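# Transfer upright block row into tray, keep flat stack

## Task

Carry the row of blocks into the tray so they end up standing on their edges and pressed face against face, while the separate flat stack is left undisturbed and whole at the finish.

## Robot and tools

Robot: two Piper arms, left_arm (base near scene y +0.256 m) and right_arm (base near y -0.213 m). Each has six revolute joints and a parallel two-finger gripper. Calibrated bases: left_arm at (+0.003, +0.256, 0) m, right_arm at (-0.033, -0.213, 0) m, both turned only slightly about z, with +z up.

Frames: the scene frame has its origin at table height midway between the nominal bases, +x out over the table, +z up, and left_arm on the +y side. Arm and image sides do not match. Fixed cameras and the table use the scene frame. Each arm reports its hand pose, and its wrist camera pose, in its own base frame. end_effector_position (m) is the pinch point between the pads, about 5 mm short of the fingertips. The fingers point along gripper +z and close along gripper y. Reported poses can be a few cm off, more at long reach.

Row layout, used by every moving call: a single list of 14 plain numbers covering both arms. The first 7 are left_arm, the next 7 are right_arm. Within each block, in this order: shoulder (joint2), elbow (joint3), wrist roll (joint6), forearm roll (joint4), waist (joint1), wrist pitch (joint5), then the gripper opening. The six joint numbers are offsets, not poses. They are scaled so 1.0 equals 2.463 rad, and they count from the Joint targets as they stood when the action (or move) began, not from the previous row. Sending the same offset twice therefore moves twice as far. A zero offset holds the targets. Joint ranges in rad: waist -2.618 to 2.618, shoulder 0.000 to 3.140, elbow -2.967 to 0.000, forearm roll -1.745 to 1.745, wrist pitch -1.220 to 1.220, wrist roll -2.094 to 2.094. Each real end may differ by up to 0.014 rad. Asking for more than 0.014 rad beyond a range makes the action be refused for both arms. The opening number is absolute, from -1 (closed) to +1 (fully open, 0.070 m pad gap). Closing fully takes about 1 s or more. To leave a gripper as it is, repeat its current command, because 0 means half open.

execute_actions(actions, cameras): actions is a list of actions. Each action is a table of 1 to 15 rows, and each row is one control step of 1/30 s. If fewer than 15 rows are given, the last row is held for the remaining steps. An empty list just returns the state and images. cameras selects images: null or ["all"] gives all, [] gives none, and an unknown name makes the call invalid.

move(target, speed, blend, opening_speed, blocking, cameras): target is one 14-number row, or up to 15 such rows. Every row is an offset from the same starting Joint targets, not a chain. All joints travel in step, so the hand follows a curve. Each path takes at least 0.5 s, the whole move gets at most 10 s, and there is no collision avoidance. speed is in rad/s for the joint with the longest travel: 0.01 to 3, default 0.5, either one value or one per target. blend is in rad and rounds the corners between listed targets. opening_speed is the rate of finger change per second on the -1..+1 scale, at least 0.2. With blocking=false the call returns after about 0.5 s while the motion continues. Gripper changes in later targets are applied only after everything comes to rest there. The result adds a move: line such as done, off_target, moving, held or fault, and limits=held when steps were withheld.

wait(seconds 0 to 10) lets time pass with the last commands kept. stop brakes a running move and needs some room to do so. zoom_image(camera, region [x0,y0,x1,y1] in pixels, up to 504x504) shows detail from the latest image. read_manual returns only licence texts. finished_scene(scene) ends the scene and cannot be undone. Scene 1 is practice.

Cameras (672x504): cam_head_left, cam_head_right, cam_high, cam_low, cam_left_wrist, cam_right_wrist.

Results: Joint positions per arm in the row order above, plus the pad gap in m. Joint targets are the base that the next offsets count from. Tool commands are the present gripper commands. grip_measured is the finger opening on the command scale. Joint torques are in N m and positive toward larger angles. They are noisy, offset and include the arm's own weight. Step readings appear only for execute_actions. Other lines: "joint sent to its limit", "joint command not followed" (the inter-arm clearance check altered targets), MOTOR HOT, TORQUE FAULT and OVER-TEMPERATURE FAULT.

Drive limits: joint targets change by at most 3 rad/s, with a 0.6 s ramp up. On each step a target stays within 0.963 rad of its measured angle. If the targets would put the gripper more than 70 mm from where it is, they are scaled back. A large offset may need several actions to complete.

Gripping: after first contact, command about 0.05 below the grip_measured reading for full force (about 20 N per pad), or less below it for a lighter hold. Closing fast squeezes harder.

Avoid: dropping blocks, releasing a moving part, slamming or hitting hard, pushing very hard, and knocking anything off the table, which fails the task. Do not touch or topple the flat stack. Avoid contact between the arms and never close one gripper on the other arm's fingers. A contact torque reaching a joint's load limit stops that arm for 10 s. Load limits: waist, shoulder and elbow 21.6; forearm roll, wrist pitch and wrist roll 7.52. The three wrist motors give only about 4 N m, so heavy loads make them yield. Holding loads, staying stretched out or pushing into something unreachable heats the motors. At 80 °C the arm goes limp for 30 s or more. To release a push, command the targets back past the measured positions. Objects may occasionally be nudged by outside disturbances. Thinking time also passes as scene time.

Each tool is called after "Emit:" as name(argument=value, ...) on one line, values as JSON.

## Session

Emit:
execute_actions(actions=[])

Scene clock: 0.00 s.
left_arm: end_effector_position=(+0.5492, -0.0667, +0.2065) grip_measured=+1.00 end_effector_quat_wxyz=(+0.326, -0.036, +0.929, -0.173) | right_arm: end_effector_position=(+0.3861, -0.1457, +0.3323) grip_measured=+1.00 end_effector_quat_wxyz=(+0.456, +0.529, +0.715, +0.023)
Joint names: [shoulder, elbow, wrist roll, forearm roll, waist, wrist pitch]
Joint positions: left_arm=[2.033 -1.894 0.082 -0.404 -0.002 0.856 0.07] | right_arm=[1.416 -1.456 1.228 -0.436 -0.191 0.837 0.07]
Joint torques (N m): no reading
Joint targets: left_arm=[2.033 -1.894 0.082 -0.404 -0.002 0.856] | right_arm=[1.416 -1.456 1.228 -0.436 -0.191 0.837]
Tool commands: left_gripper/opening=+1.0 right_gripper/opening=+1.0

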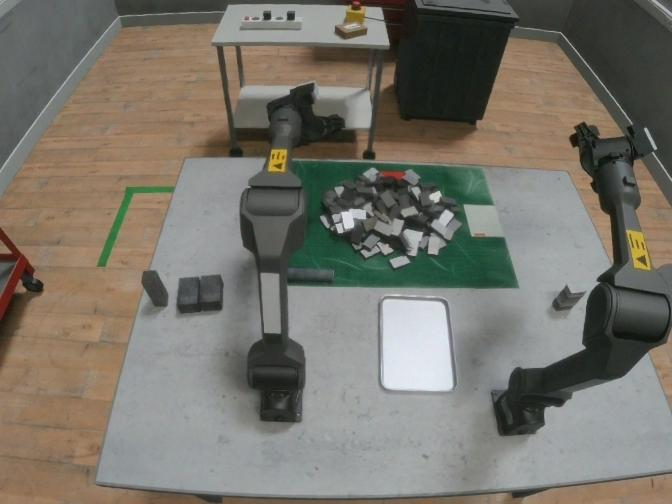

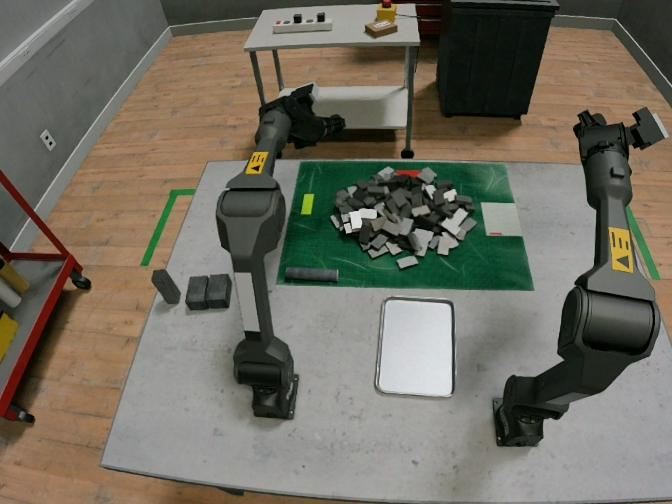

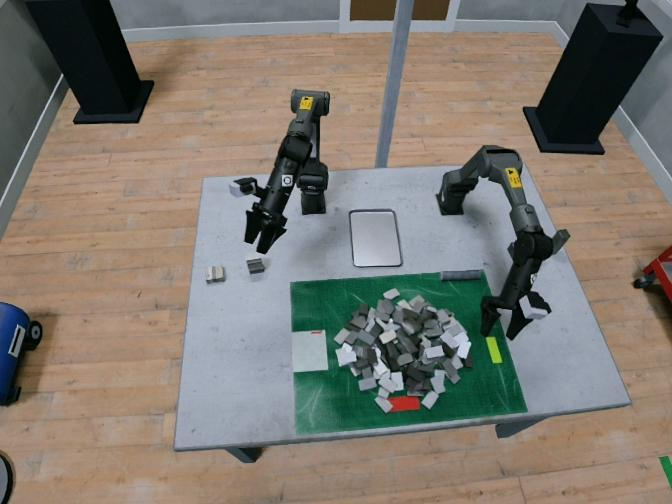

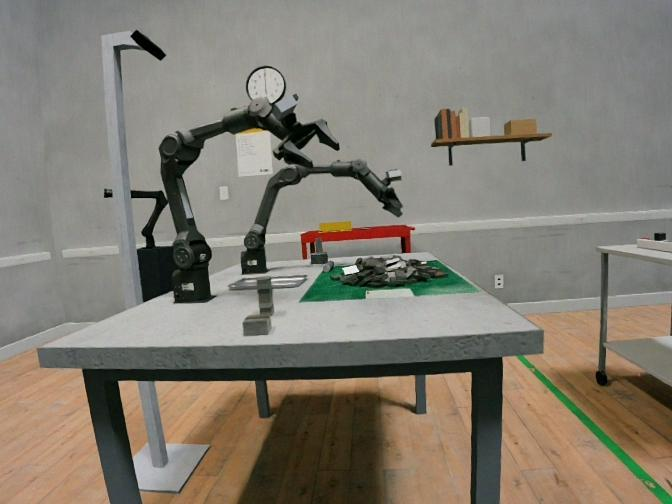

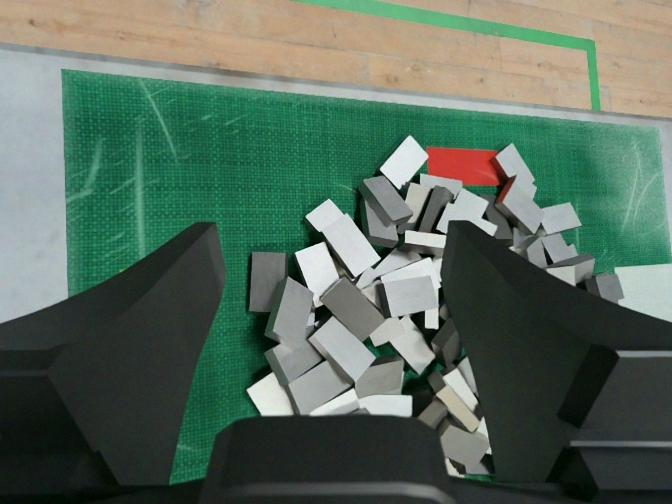

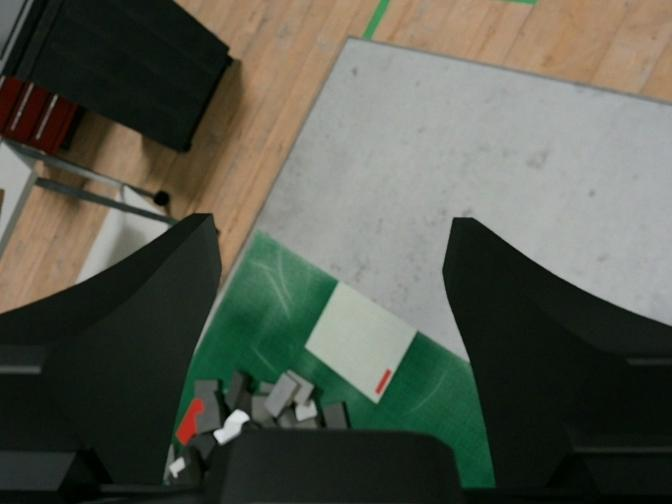

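Emit:
zoom_image(camera="cam_head_left", region=[120, 250, 270, 330])

Emit:
zoom_image(camera="cam_head_left", region=[510, 250, 640, 340])

Emit:
zoom_image(camera="cam_high", region=[190, 230, 310, 310])

Emit:
zoom_image(camera="cam_low", region=[200, 220, 480, 360])

Emit:
zoom_image(camera="cam_head_right", region=[130, 250, 290, 330])

Scaled by 3.360.

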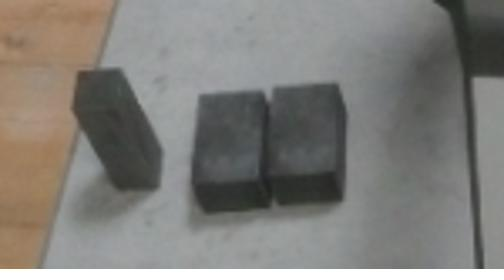

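Scaled by 3.877.

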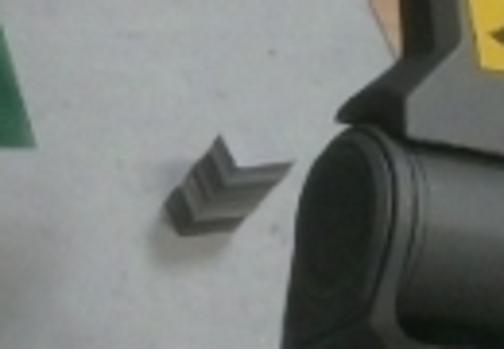

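Scaled by 4.200.

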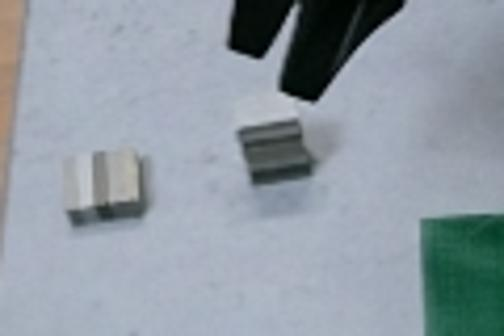

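Scaled by 1.800.

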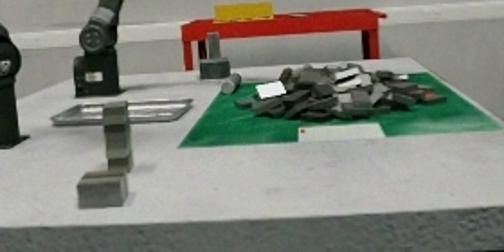

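Scaled by 3.150.

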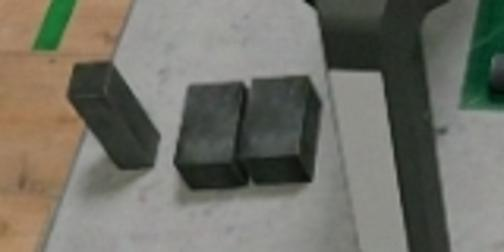

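Emit:
move(target=[0,0,0,0,0,0,1,0.1356,-0.1194,-0.4986,0.177,-0.2188,0.1474,1], speed=1)

Scene clock: 7.83 s.
left_arm: end_effector_position=(+0.5492, -0.0667, +0.2065) grip_measured=+1.00 end_effector_quat_wxyz=(+0.326, -0.036, +0.929, -0.173) | right_arm: end_effector_position=(+0.3232, -0.2900, +0.2385) grip_measured=+1.00 end_effector_quat_wxyz=(+0.212, +0.348, +0.909, -0.081)
Joint positions: left_arm=[2.033 -1.894 0.082 -0.404 -0.002 0.856 0.07] | right_arm=[1.75 -1.75 0.001 0 -0.731 1.2 0.07]
Joint torques (N m): left_arm=[-7.49 -2.94 0.03 -0.32 -0.31 -0.64] | right_arm=[-5.83 -6.11 -0.08 0.04 0.05 -0.41]
Joint targets: left_arm=[2.033 -1.894 0.082 -0.404 -0.002 0.856] | right_arm=[1.750 -1.750 0.000 0.000 -0.730 1.200]
move: done

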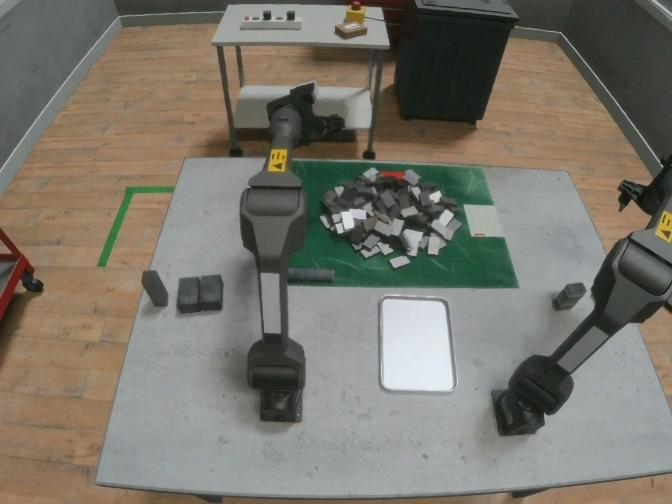

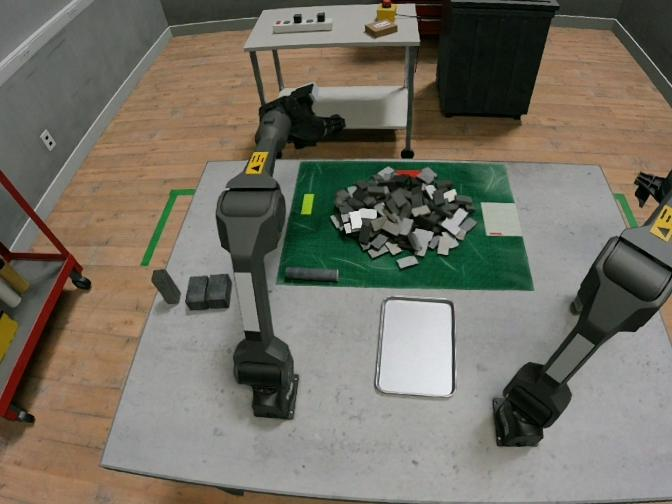

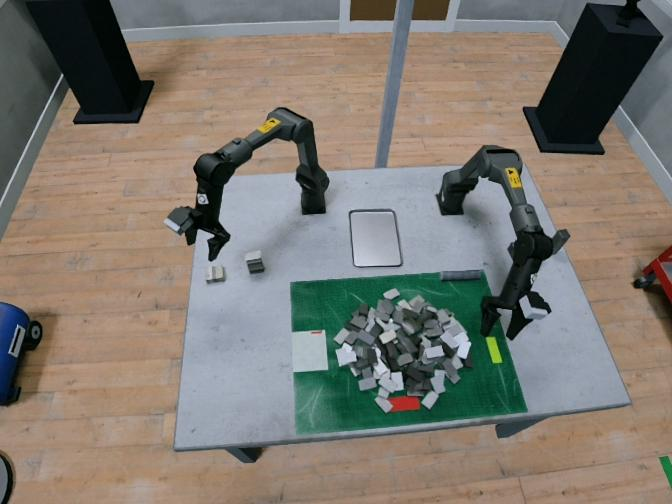

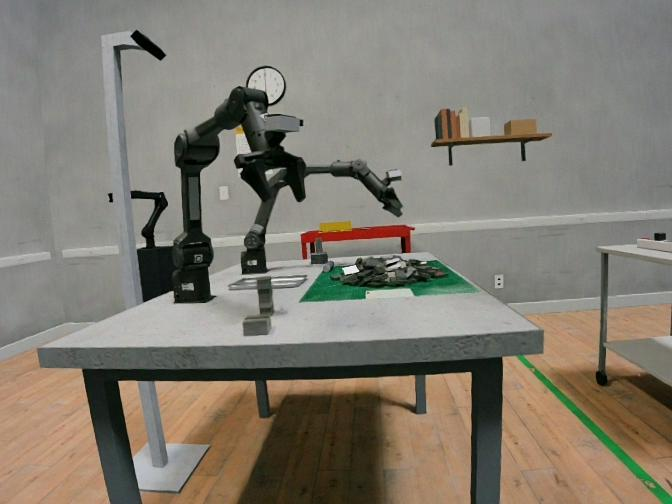

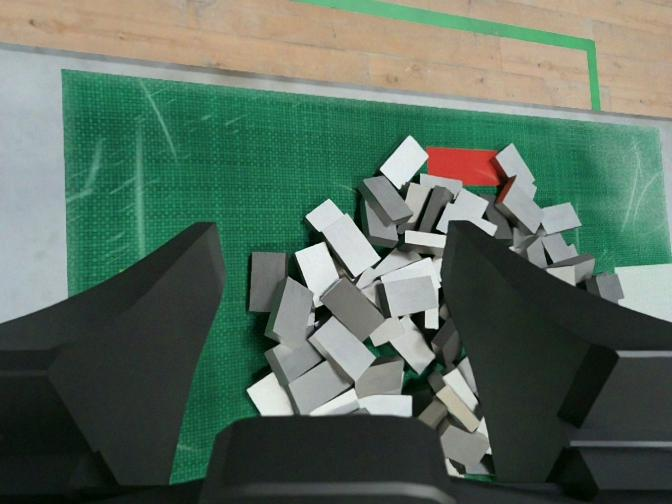

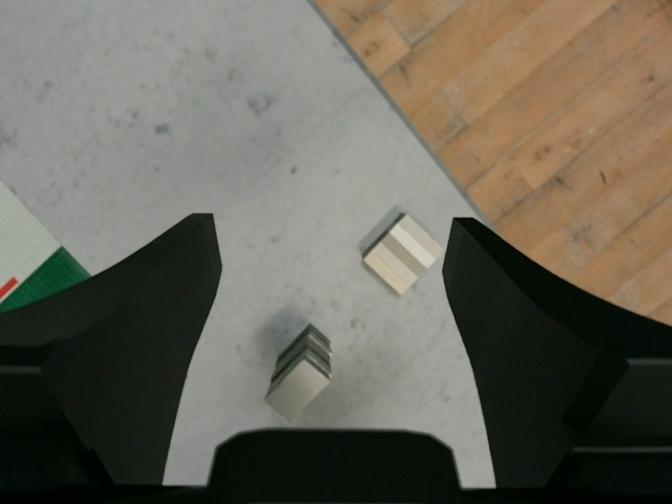

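Emit:
zoom_image(camera="cam_right_wrist", region=[220, 190, 480, 430])

Emit:
zoom_image(camera="cam_low", region=[220, 260, 320, 350])

Scaled by 1.938.

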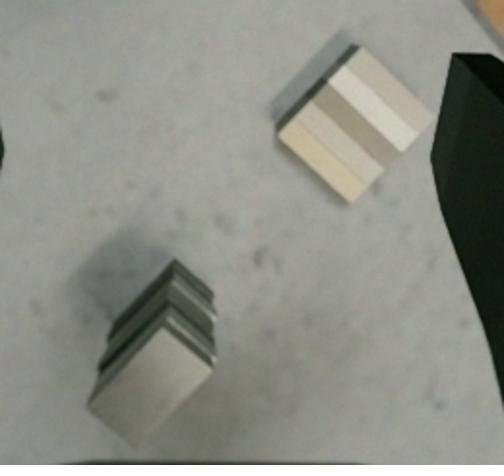

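Scaled by 5.040.

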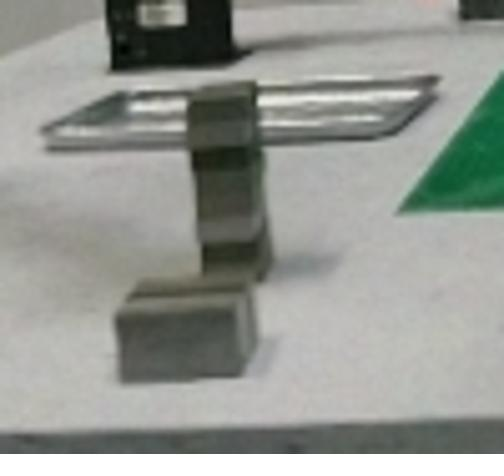

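Emit:
move(target=[0,0,0,0,0,0,1,0.1099,0.0233,-0.3772,0,-0.0558,0,1], speed=0.8, cameras=["cam_right_wrist","cam_low","cam_high"])

Emit:
zoom_image(camera="cam_right_wrist", region=[180, 80, 500, 320])

Scene clock: 13.00 s.
left_arm: end_effector_position=(+0.5492, -0.0667, +0.2065) grip_measured=+1.00 end_effector_quat_wxyz=(+0.326, -0.036, +0.929, -0.173) | right_arm: end_effector_position=(+0.2811, -0.3319, +0.1017) grip_measured=+1.00 end_effector_quat_wxyz=(+0.040, -0.031, +0.997, -0.051)
Joint positions: left_arm=[2.033 -1.894 0.082 -0.404 -0.002 0.856 0.07] | right_arm=[2.021 -1.692 -0.929 0 -0.868 1.2 0.07]
Joint torques (N m): left_arm=[-7.53 -2.99 0.05 -0.31 -0.32 -0.64] | right_arm=[-7.02 -4.7 -0.09 -0.07 -0.37 -0.13]
Joint targets: left_arm=[2.033 -1.894 0.082 -0.404 -0.002 0.856] | right_arm=[2.020 -1.692 -0.929 0.000 -0.868 1.200]
move: done
Images, in order (width x height): cam_high 672x504, cam_low 672x504, cam_right_wrist 672x504.

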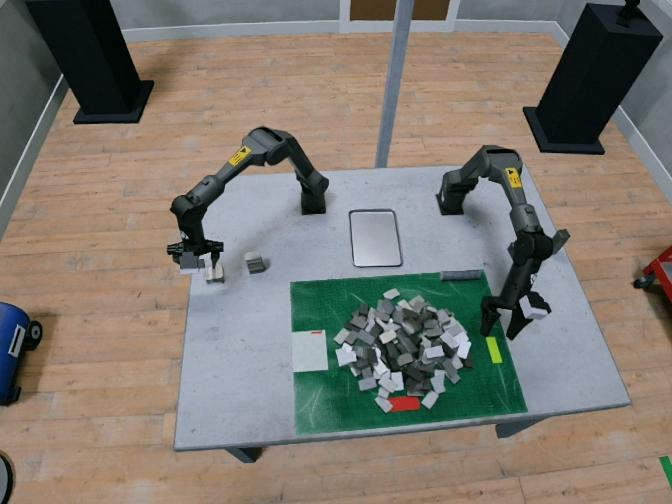

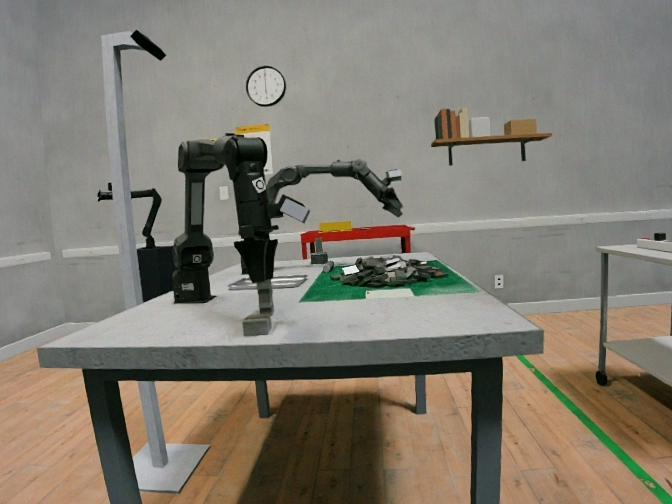

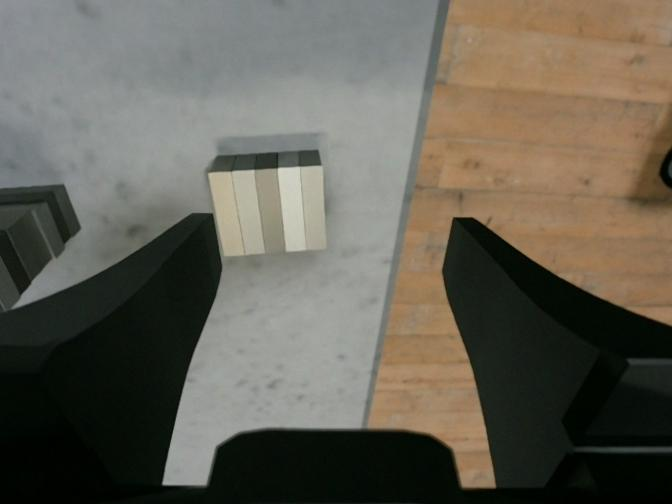

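Scaled by 1.575.

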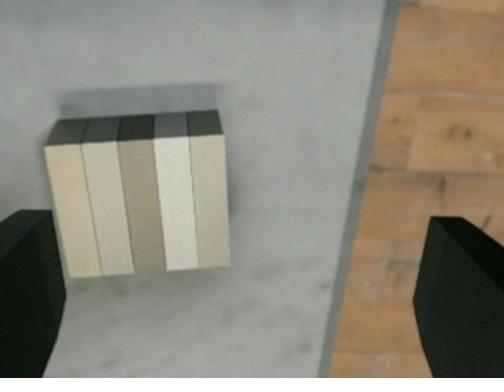

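Emit:
move(target=[0,0,0,0,0,0,1,0.0088,0.0523,-0.0158,0,-0.003,-0.0083,1], speed=0.5, cameras=["cam_right_wrist","cam_low","cam_high"])

Emit:
zoom_image(camera="cam_low", region=[200, 220, 320, 350])

Scene clock: 16.47 s.
left_arm: end_effector_position=(+0.5492, -0.0667, +0.2065) grip_measured=+1.00 end_effector_quat_wxyz=(+0.326, -0.036, +0.929, -0.173) | right_arm: end_effector_position=(+0.2578, -0.3084, +0.0592) grip_measured=+1.00 end_effector_quat_wxyz=(-0.001, -0.047, +0.999, +0.001)
Joint positions: left_arm=[2.033 -1.894 0.082 -0.404 -0.002 0.856 0.07] | right_arm=[2.043 -1.561 -0.968 0 -0.874 1.18 0.07]
Joint torques (N m): left_arm=[-7.53 -2.96 0.05 -0.31 -0.3 -0.63] | right_arm=[-6.84 -6.03 0.01 0 -0.99 -0.08]
Joint targets: left_arm=[2.033 -1.894 0.082 -0.404 -0.002 0.856] | right_arm=[2.042 -1.564 -0.968 0.000 -0.875 1.179]
move: done
Images, in order (width x height): cam_high 672x504, cam_low 672x504, cam_right_wrist 672x504.

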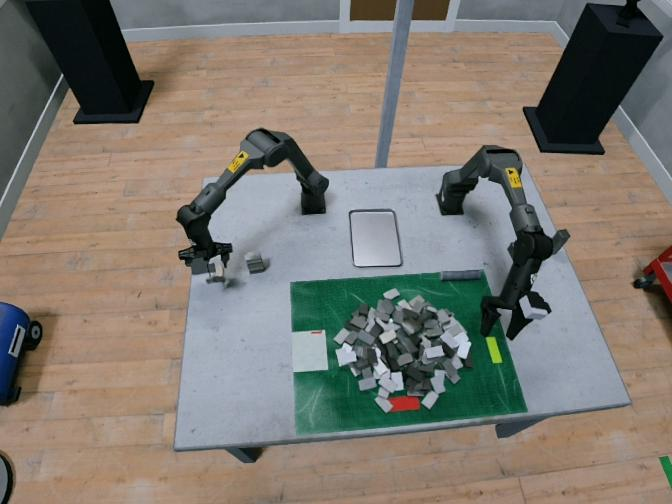

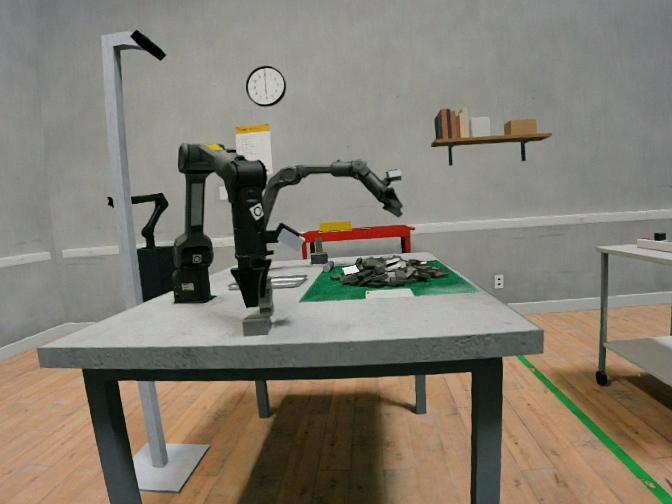

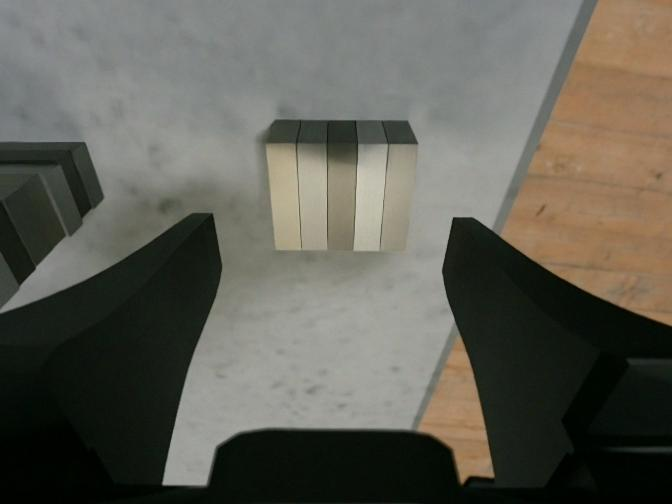

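Scaled by 3.877.

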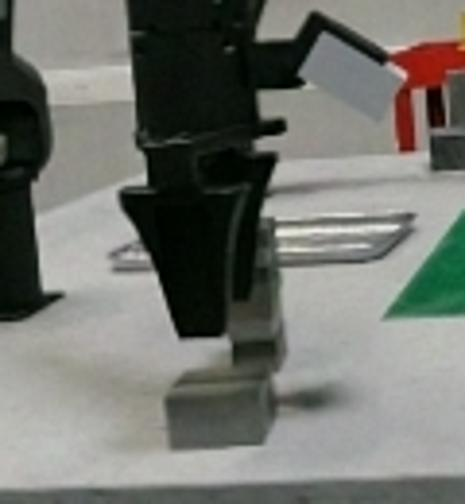

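Emit:
move(target=[0,0,0,0,0,0,1,0.0289,0.0299,-0.0018,0,-0.002,-0.0584,1], speed=0.3, cameras=["cam_right_wrist","cam_low"])

Emit:
zoom_image(camera="cam_low", region=[200, 220, 320, 350])

Scene clock: 18.30 s.
left_arm: end_effector_position=(+0.5492, -0.0667, +0.2065) grip_measured=+1.00 end_effector_quat_wxyz=(+0.326, -0.036, +0.929, -0.173) | right_arm: end_effector_position=(+0.2580, -0.3122, +0.0130) grip_measured=+1.00 end_effector_quat_wxyz=(-0.001, -0.046, +0.999, +0.001)
Joint positions: left_arm=[2.033 -1.894 0.082 -0.404 -0.002 0.856 0.07] | right_arm=[2.115 -1.489 -0.972 0 -0.88 1.035 0.07]
Joint torques (N m): left_arm=[-7.57 -2.92 0.06 -0.31 -0.31 -0.64] | right_arm=[-6.92 -4.87 -0.11 0.02 -0.57 0.08]
Joint targets: left_arm=[2.033 -1.894 0.082 -0.404 -0.002 0.856] | right_arm=[2.113 -1.490 -0.972 0.000 -0.880 1.035]
move: done
Images, in order (width x height): cam_low 672x504, cam_right_wrist 672x504.

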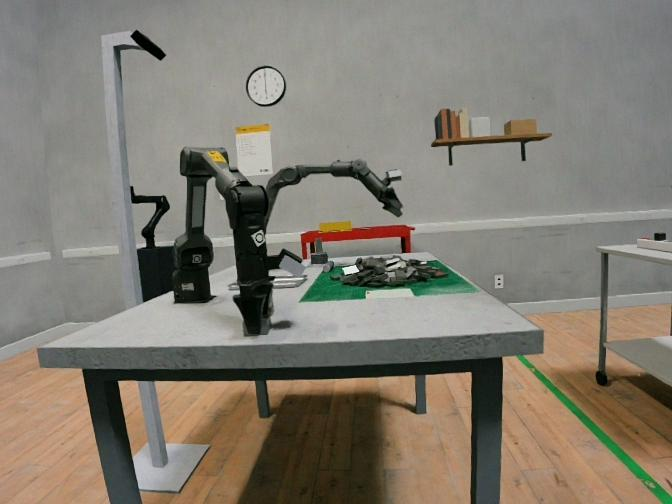

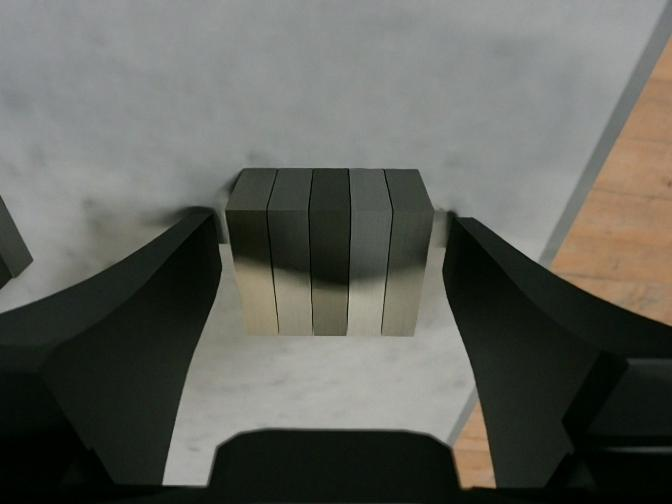

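Scaled by 3.877.

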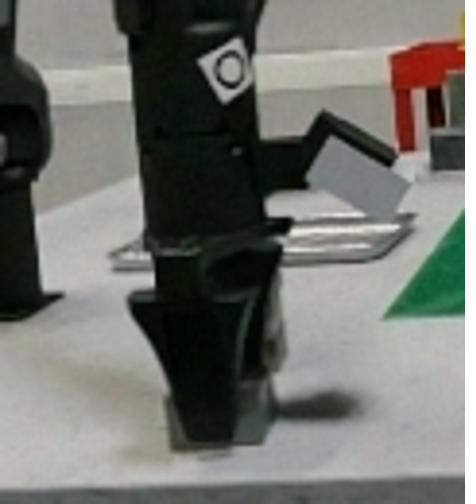

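Emit:
move(target=[0,0,0,0,0,0,1,0,0,0,0,0,0,0.4], opening_speed=0.4, cameras=["cam_right_wrist"])

Scene clock: 21.23 s.
left_arm: end_effector_position=(+0.5492, -0.0667, +0.2065) grip_measured=+1.00 end_effector_quat_wxyz=(+0.326, -0.036, +0.929, -0.173) | right_arm: end_effector_position=(+0.2581, -0.3123, +0.0135) grip_measured=+0.44 end_effector_quat_wxyz=(-0.001, -0.046, +0.999, +0.001)
Joint positions: left_arm=[2.033 -1.894 0.082 -0.404 -0.002 0.856 0.07] | right_arm=[2.114 -1.49 -0.972 0 -0.88 1.036 0.05]
Joint torques (N m): left_arm=[-7.54 -2.96 0.06 -0.31 -0.31 -0.63] | right_arm=[-7.18 -5.61 0 -0.15 -0.29 -0.37]
Joint targets: left_arm=[2.033 -1.894 0.082 -0.404 -0.002 0.856] | right_arm=[2.113 -1.490 -0.972 0.000 -0.880 1.035]
move: done

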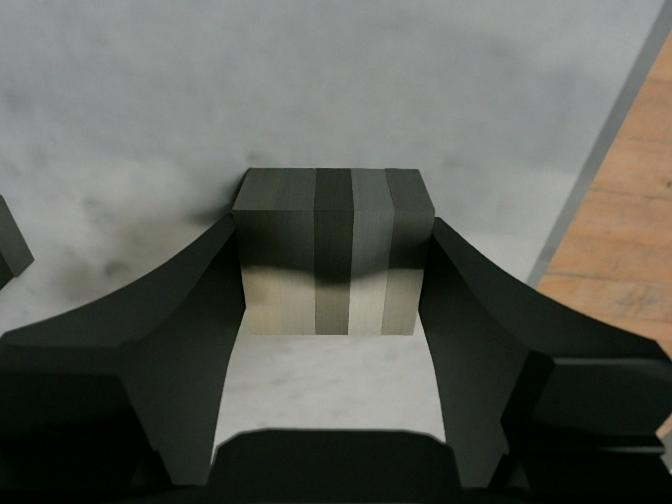

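Emit:
move(target=[[0,0,0,0,0,0,1,0,0,0,0,0,0,0.32],[0,0,0,0,0,0,1,-0.0248,-0.0366,0,0,0,0.0615,0.32],[0,0,0,0,0,0,1,-0.1735,0.0517,0,0,0,0.067,0.32]], speed=[0.3,0.15,0.4], blend=0.04, cameras=["cam_right_wrist","cam_low"])

Scene clock: 25.63 s.
left_arm: end_effector_position=(+0.5492, -0.0667, +0.2065) grip_measured=+1.00 end_effector_quat_wxyz=(+0.326, -0.036, +0.929, -0.173) | right_arm: end_effector_position=(+0.2223, -0.2691, +0.1420) grip_measured=+0.44 end_effector_quat_wxyz=(+0.040, -0.046, +0.997, -0.054)
Joint positions: left_arm=[2.033 -1.894 0.082 -0.404 -0.002 0.856 0.07] | right_arm=[1.685 -1.362 -0.972 -0.001 -0.88 1.201 0.05]
Joint torques (N m): left_arm=[-7.54 -2.97 0.07 -0.31 -0.31 -0.63] | right_arm=[-5.79 -6.65 0.01 0.13 -0.52 -0.27]
Joint targets: left_arm=[2.033 -1.894 0.082 -0.404 -0.002 0.856] | right_arm=[1.686 -1.363 -0.972 0.000 -0.880 1.200]
move: done; blend cut to 0 rad at target 1
Images, in order (width x height): cam_low 672x504, cam_right_wrist 672x504.

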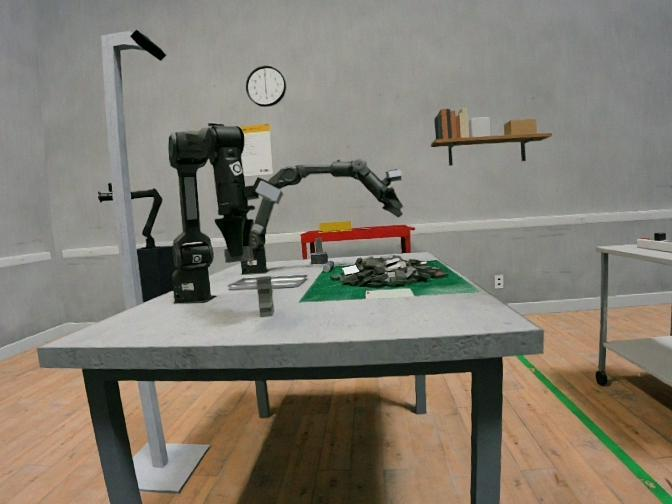

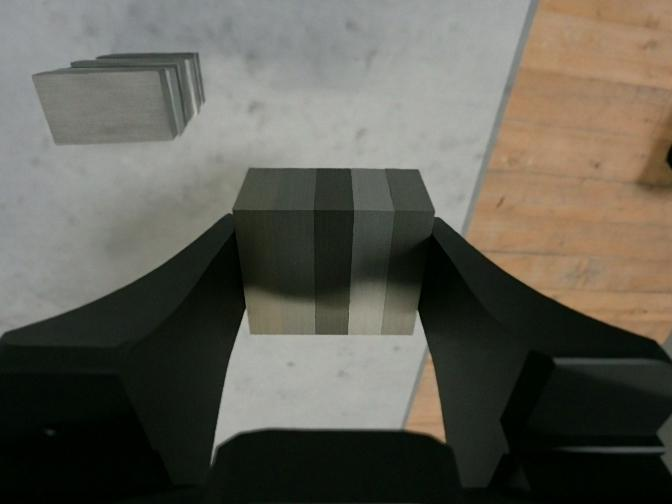

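Emit:
move(target=[0,0,0,0,0,0,1,-0.0915,0.106,0.1494,0,0.7499,0,0.32], speed=0.8)

Scene clock: 28.73 s.
left_arm: end_effector_position=(+0.5492, -0.0667, +0.2065) grip_measured=+1.00 end_effector_quat_wxyz=(+0.326, -0.036, +0.929, -0.173) | right_arm: end_effector_position=(+0.1571, +0.2277, +0.1410) grip_measured=+0.44 end_effector_quat_wxyz=(-0.049, +0.707, -0.706, -0.009)
Joint positions: left_arm=[2.033 -1.894 0.082 -0.404 -0.002 0.856 0.07] | right_arm=[1.461 -1.102 -0.604 -0.001 0.967 1.2 0.05]
Joint torques (N m): left_arm=[-7.55 -2.96 0.08 -0.3 -0.3 -0.64] | right_arm=[-4.49 -5.92 -0.07 -0.15 -1.02 -0.13]
Joint targets: left_arm=[2.033 -1.894 0.082 -0.404 -0.002 0.856] | right_arm=[1.461 -1.102 -0.604 -0.001 0.967 1.200]
move: done

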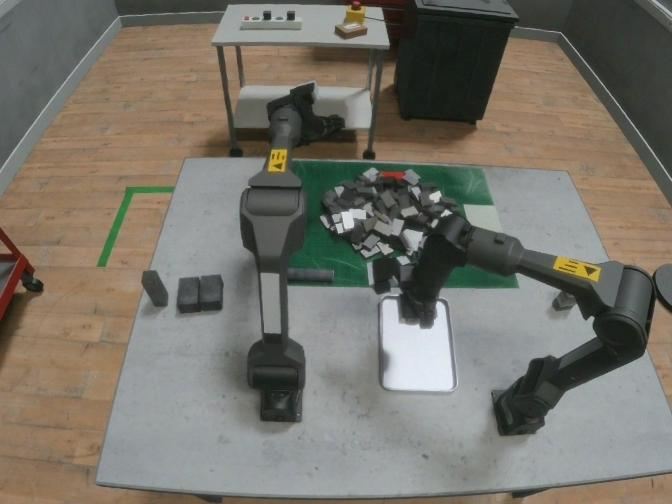

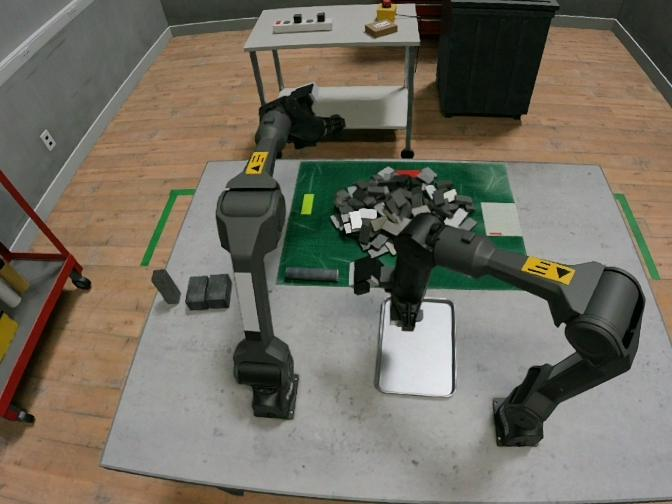

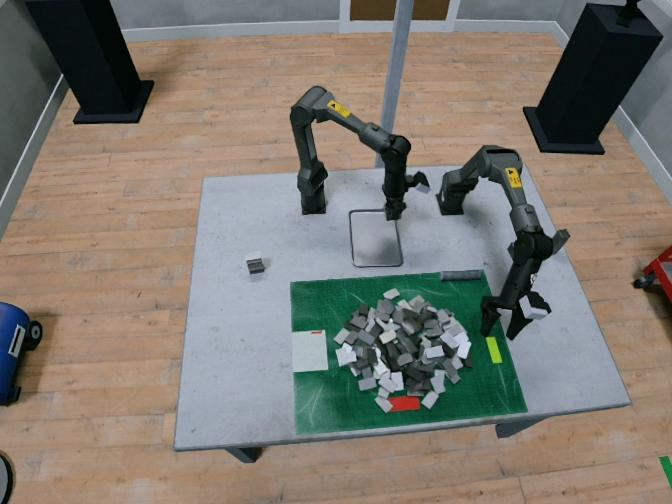

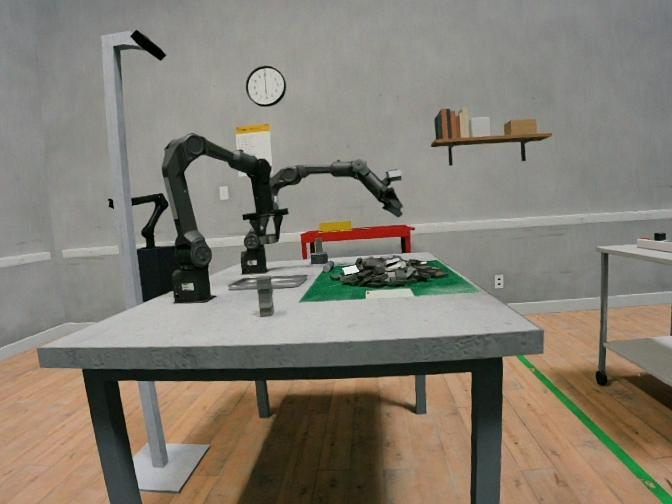

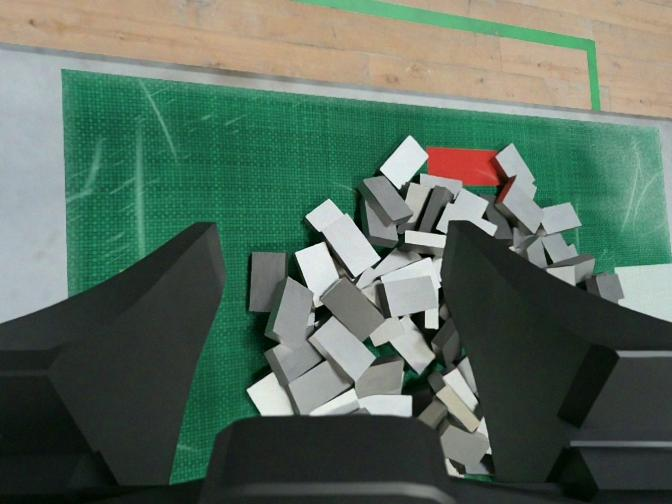

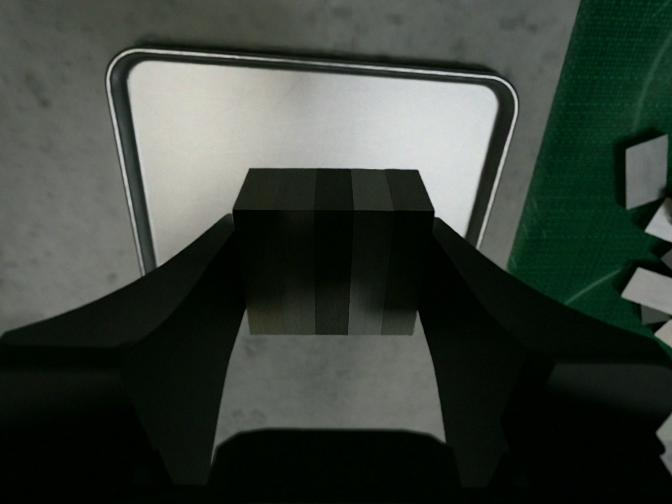

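Emit:
move(target=[[0,0,0,0,0,0,1,0.0166,0.1205,-0.0406,0,-0.0434,-0.0969,0.32],[0,0,0,0,0,0,1,0.0539,0.1550,-0.0406,0,-0.0434,-0.1685,0.32]], speed=[0.4,0.2], cameras=["cam_right_wrist","cam_low","cam_high","cam_head_left"])

Emit:
zoom_image(camera="cam_low", region=[210, 220, 330, 310])

Scene clock: 32.63 s.
left_arm: end_effector_position=(+0.5492, -0.0667, +0.2065) grip_measured=+1.00 end_effector_quat_wxyz=(+0.326, -0.036, +0.929, -0.173) | right_arm: end_effector_position=(+0.1548, +0.1795, +0.0203) grip_measured=+0.44 end_effector_quat_wxyz=(+0.001, +0.705, -0.709, +0.000)
Joint positions: left_arm=[2.033 -1.894 0.082 -0.404 -0.002 0.856 0.07] | right_arm=[1.594 -0.719 -0.704 -0.001 0.86 0.785 0.05]
Joint torques (N m): left_arm=[-7.55 -2.95 0.08 -0.31 -0.36 -0.64] | right_arm=[-4.91 -4.78 0.04 0.1 0.18 0.1]
Joint targets: left_arm=[2.033 -1.894 0.082 -0.404 -0.002 0.856] | right_arm=[1.593 -0.720 -0.704 -0.001 0.860 0.785]
move: done
Images, in order (width x height): cam_head_left 672x504, cam_high 672x504, cam_low 672x504, cam_right_wrist 672x504.

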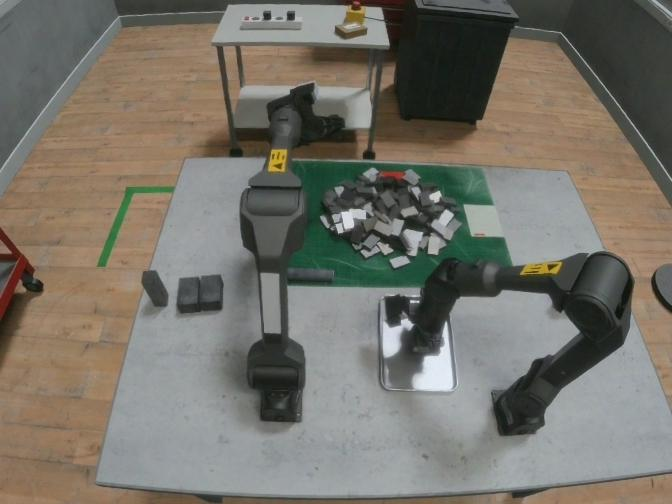

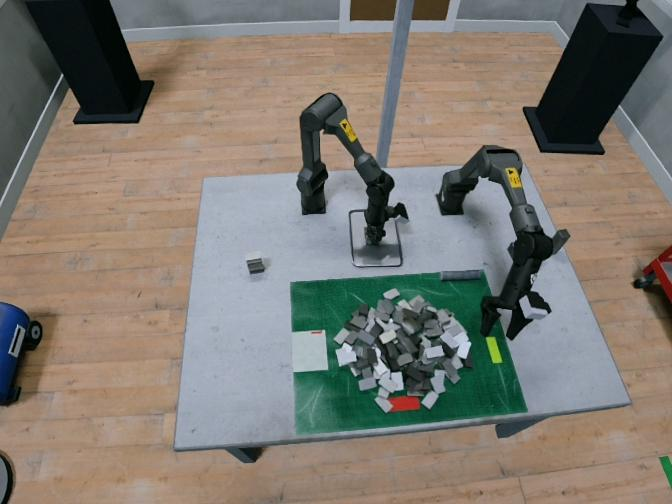

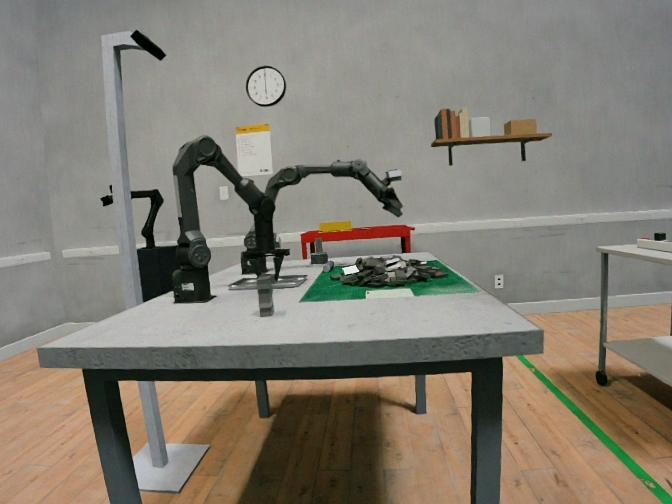

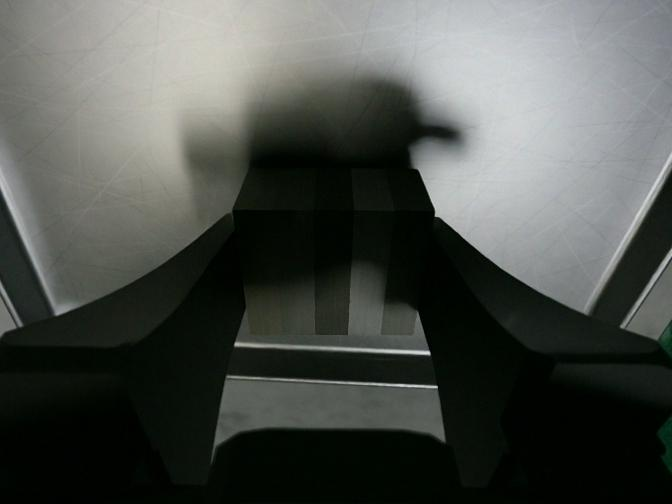

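Scaled by 4.200.

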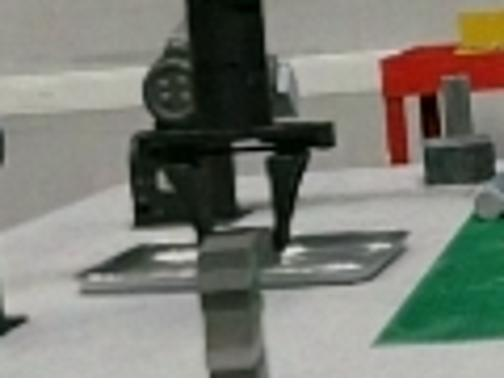

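Emit:
move(target=[0,0,0,0,0,0,1,0.0042,0.0038,0,0,0,-0.008,0.32], speed=0.05, cameras=["cam_right_wrist"])

Emit:
move(target=[0,0,0,0,0,0,1,0.002,0.0018,0,0,0,-0.004,0.32], speed=0.05, cameras=["cam_right_wrist"])

Scene clock: 34.20 s.
left_arm: end_effector_position=(+0.5492, -0.0667, +0.2065) grip_measured=+1.00 end_effector_quat_wxyz=(+0.326, -0.036, +0.929, -0.173) | right_arm: end_effector_position=(+0.1550, +0.1797, +0.0167) grip_measured=+0.44 end_effector_quat_wxyz=(+0.000, +0.705, -0.709, +0.000)
Joint positions: left_arm=[2.033 -1.894 0.082 -0.404 -0.002 0.856 0.07] | right_arm=[1.603 -0.711 -0.704 -0.001 0.86 0.765 0.05]
Joint torques (N m): left_arm=[-7.54 -2.95 0.08 -0.3 -0.32 -0.63] | right_arm=[-4.13 -3.77 -0.02 0.15 0.05 0]
Joint targets: left_arm=[2.033 -1.894 0.082 -0.404 -0.002 0.856] | right_arm=[1.604 -0.710 -0.704 0.000 0.860 0.766]
move: done

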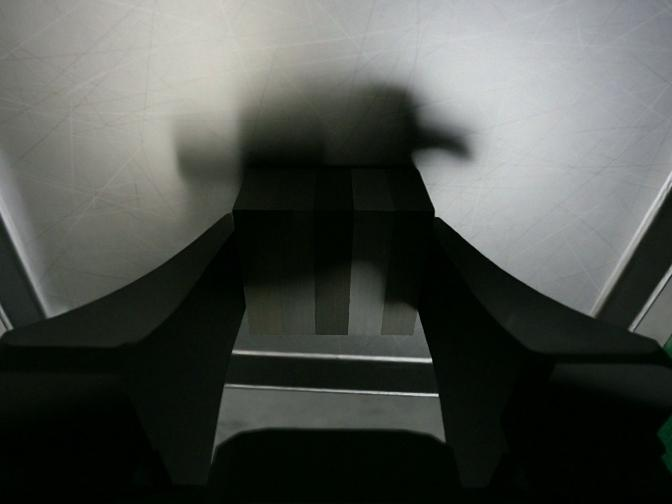

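Scene clock: 34.90 s.
left_arm: end_effector_position=(+0.5492, -0.0667, +0.2065) grip_measured=+1.00 end_effector_quat_wxyz=(+0.326, -0.036, +0.929, -0.173) | right_arm: end_effector_position=(+0.1549, +0.1796, +0.0148) grip_measured=+0.44 end_effector_quat_wxyz=(+0.000, +0.705, -0.709, +0.000)
Joint positions: left_arm=[2.033 -1.894 0.082 -0.404 -0.002 0.856 0.07] | right_arm=[1.608 -0.707 -0.704 -0.001 0.86 0.757 0.05]
Joint torques (N m): left_arm=[-7.53 -3.01 0.09 -0.31 -0.34 -0.63] | right_arm=[-3.27 -2.92 0 0.1 -0.03 -0.35]
Joint targets: left_arm=[2.033 -1.894 0.082 -0.404 -0.002 0.856] | right_arm=[1.609 -0.706 -0.704 -0.001 0.860 0.756]
move: done

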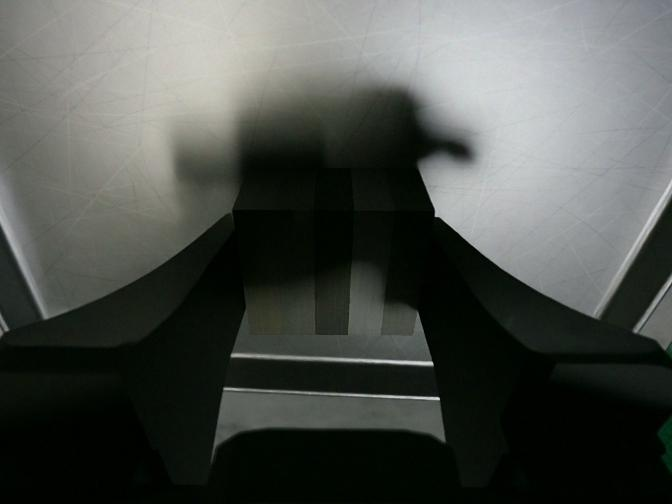

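Emit:
move(target=[0,0,0,0,0,0,1,0,0,0,0,0,0,0.7], opening_speed=0.3, cameras=["cam_right_wrist"])

Scene clock: 36.57 s.
left_arm: end_effector_position=(+0.5492, -0.0667, +0.2065) grip_measured=+1.00 end_effector_quat_wxyz=(+0.326, -0.036, +0.929, -0.173) | right_arm: end_effector_position=(+0.1548, +0.1795, +0.0144) grip_measured=+0.70 end_effector_quat_wxyz=(+0.000, +0.705, -0.709, +0.000)
Joint positions: left_arm=[2.033 -1.894 0.082 -0.404 -0.002 0.856 0.07] | right_arm=[1.609 -0.706 -0.704 -0.001 0.86 0.755 0.06]
Joint torques (N m): left_arm=[-7.58 -2.96 0.1 -0.3 -0.31 -0.63] | right_arm=[-4.2 -3.42 -0.02 -0.16 -0.37 0.06]
Joint targets: left_arm=[2.033 -1.894 0.082 -0.404 -0.002 0.856] | right_arm=[1.609 -0.706 -0.704 -0.001 0.860 0.756]
move: done

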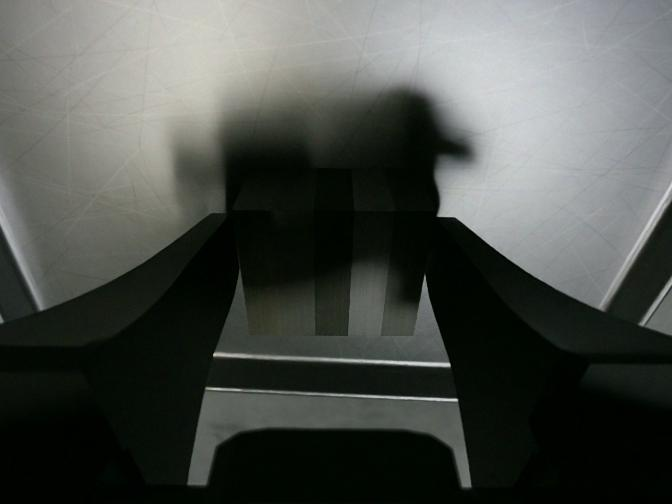

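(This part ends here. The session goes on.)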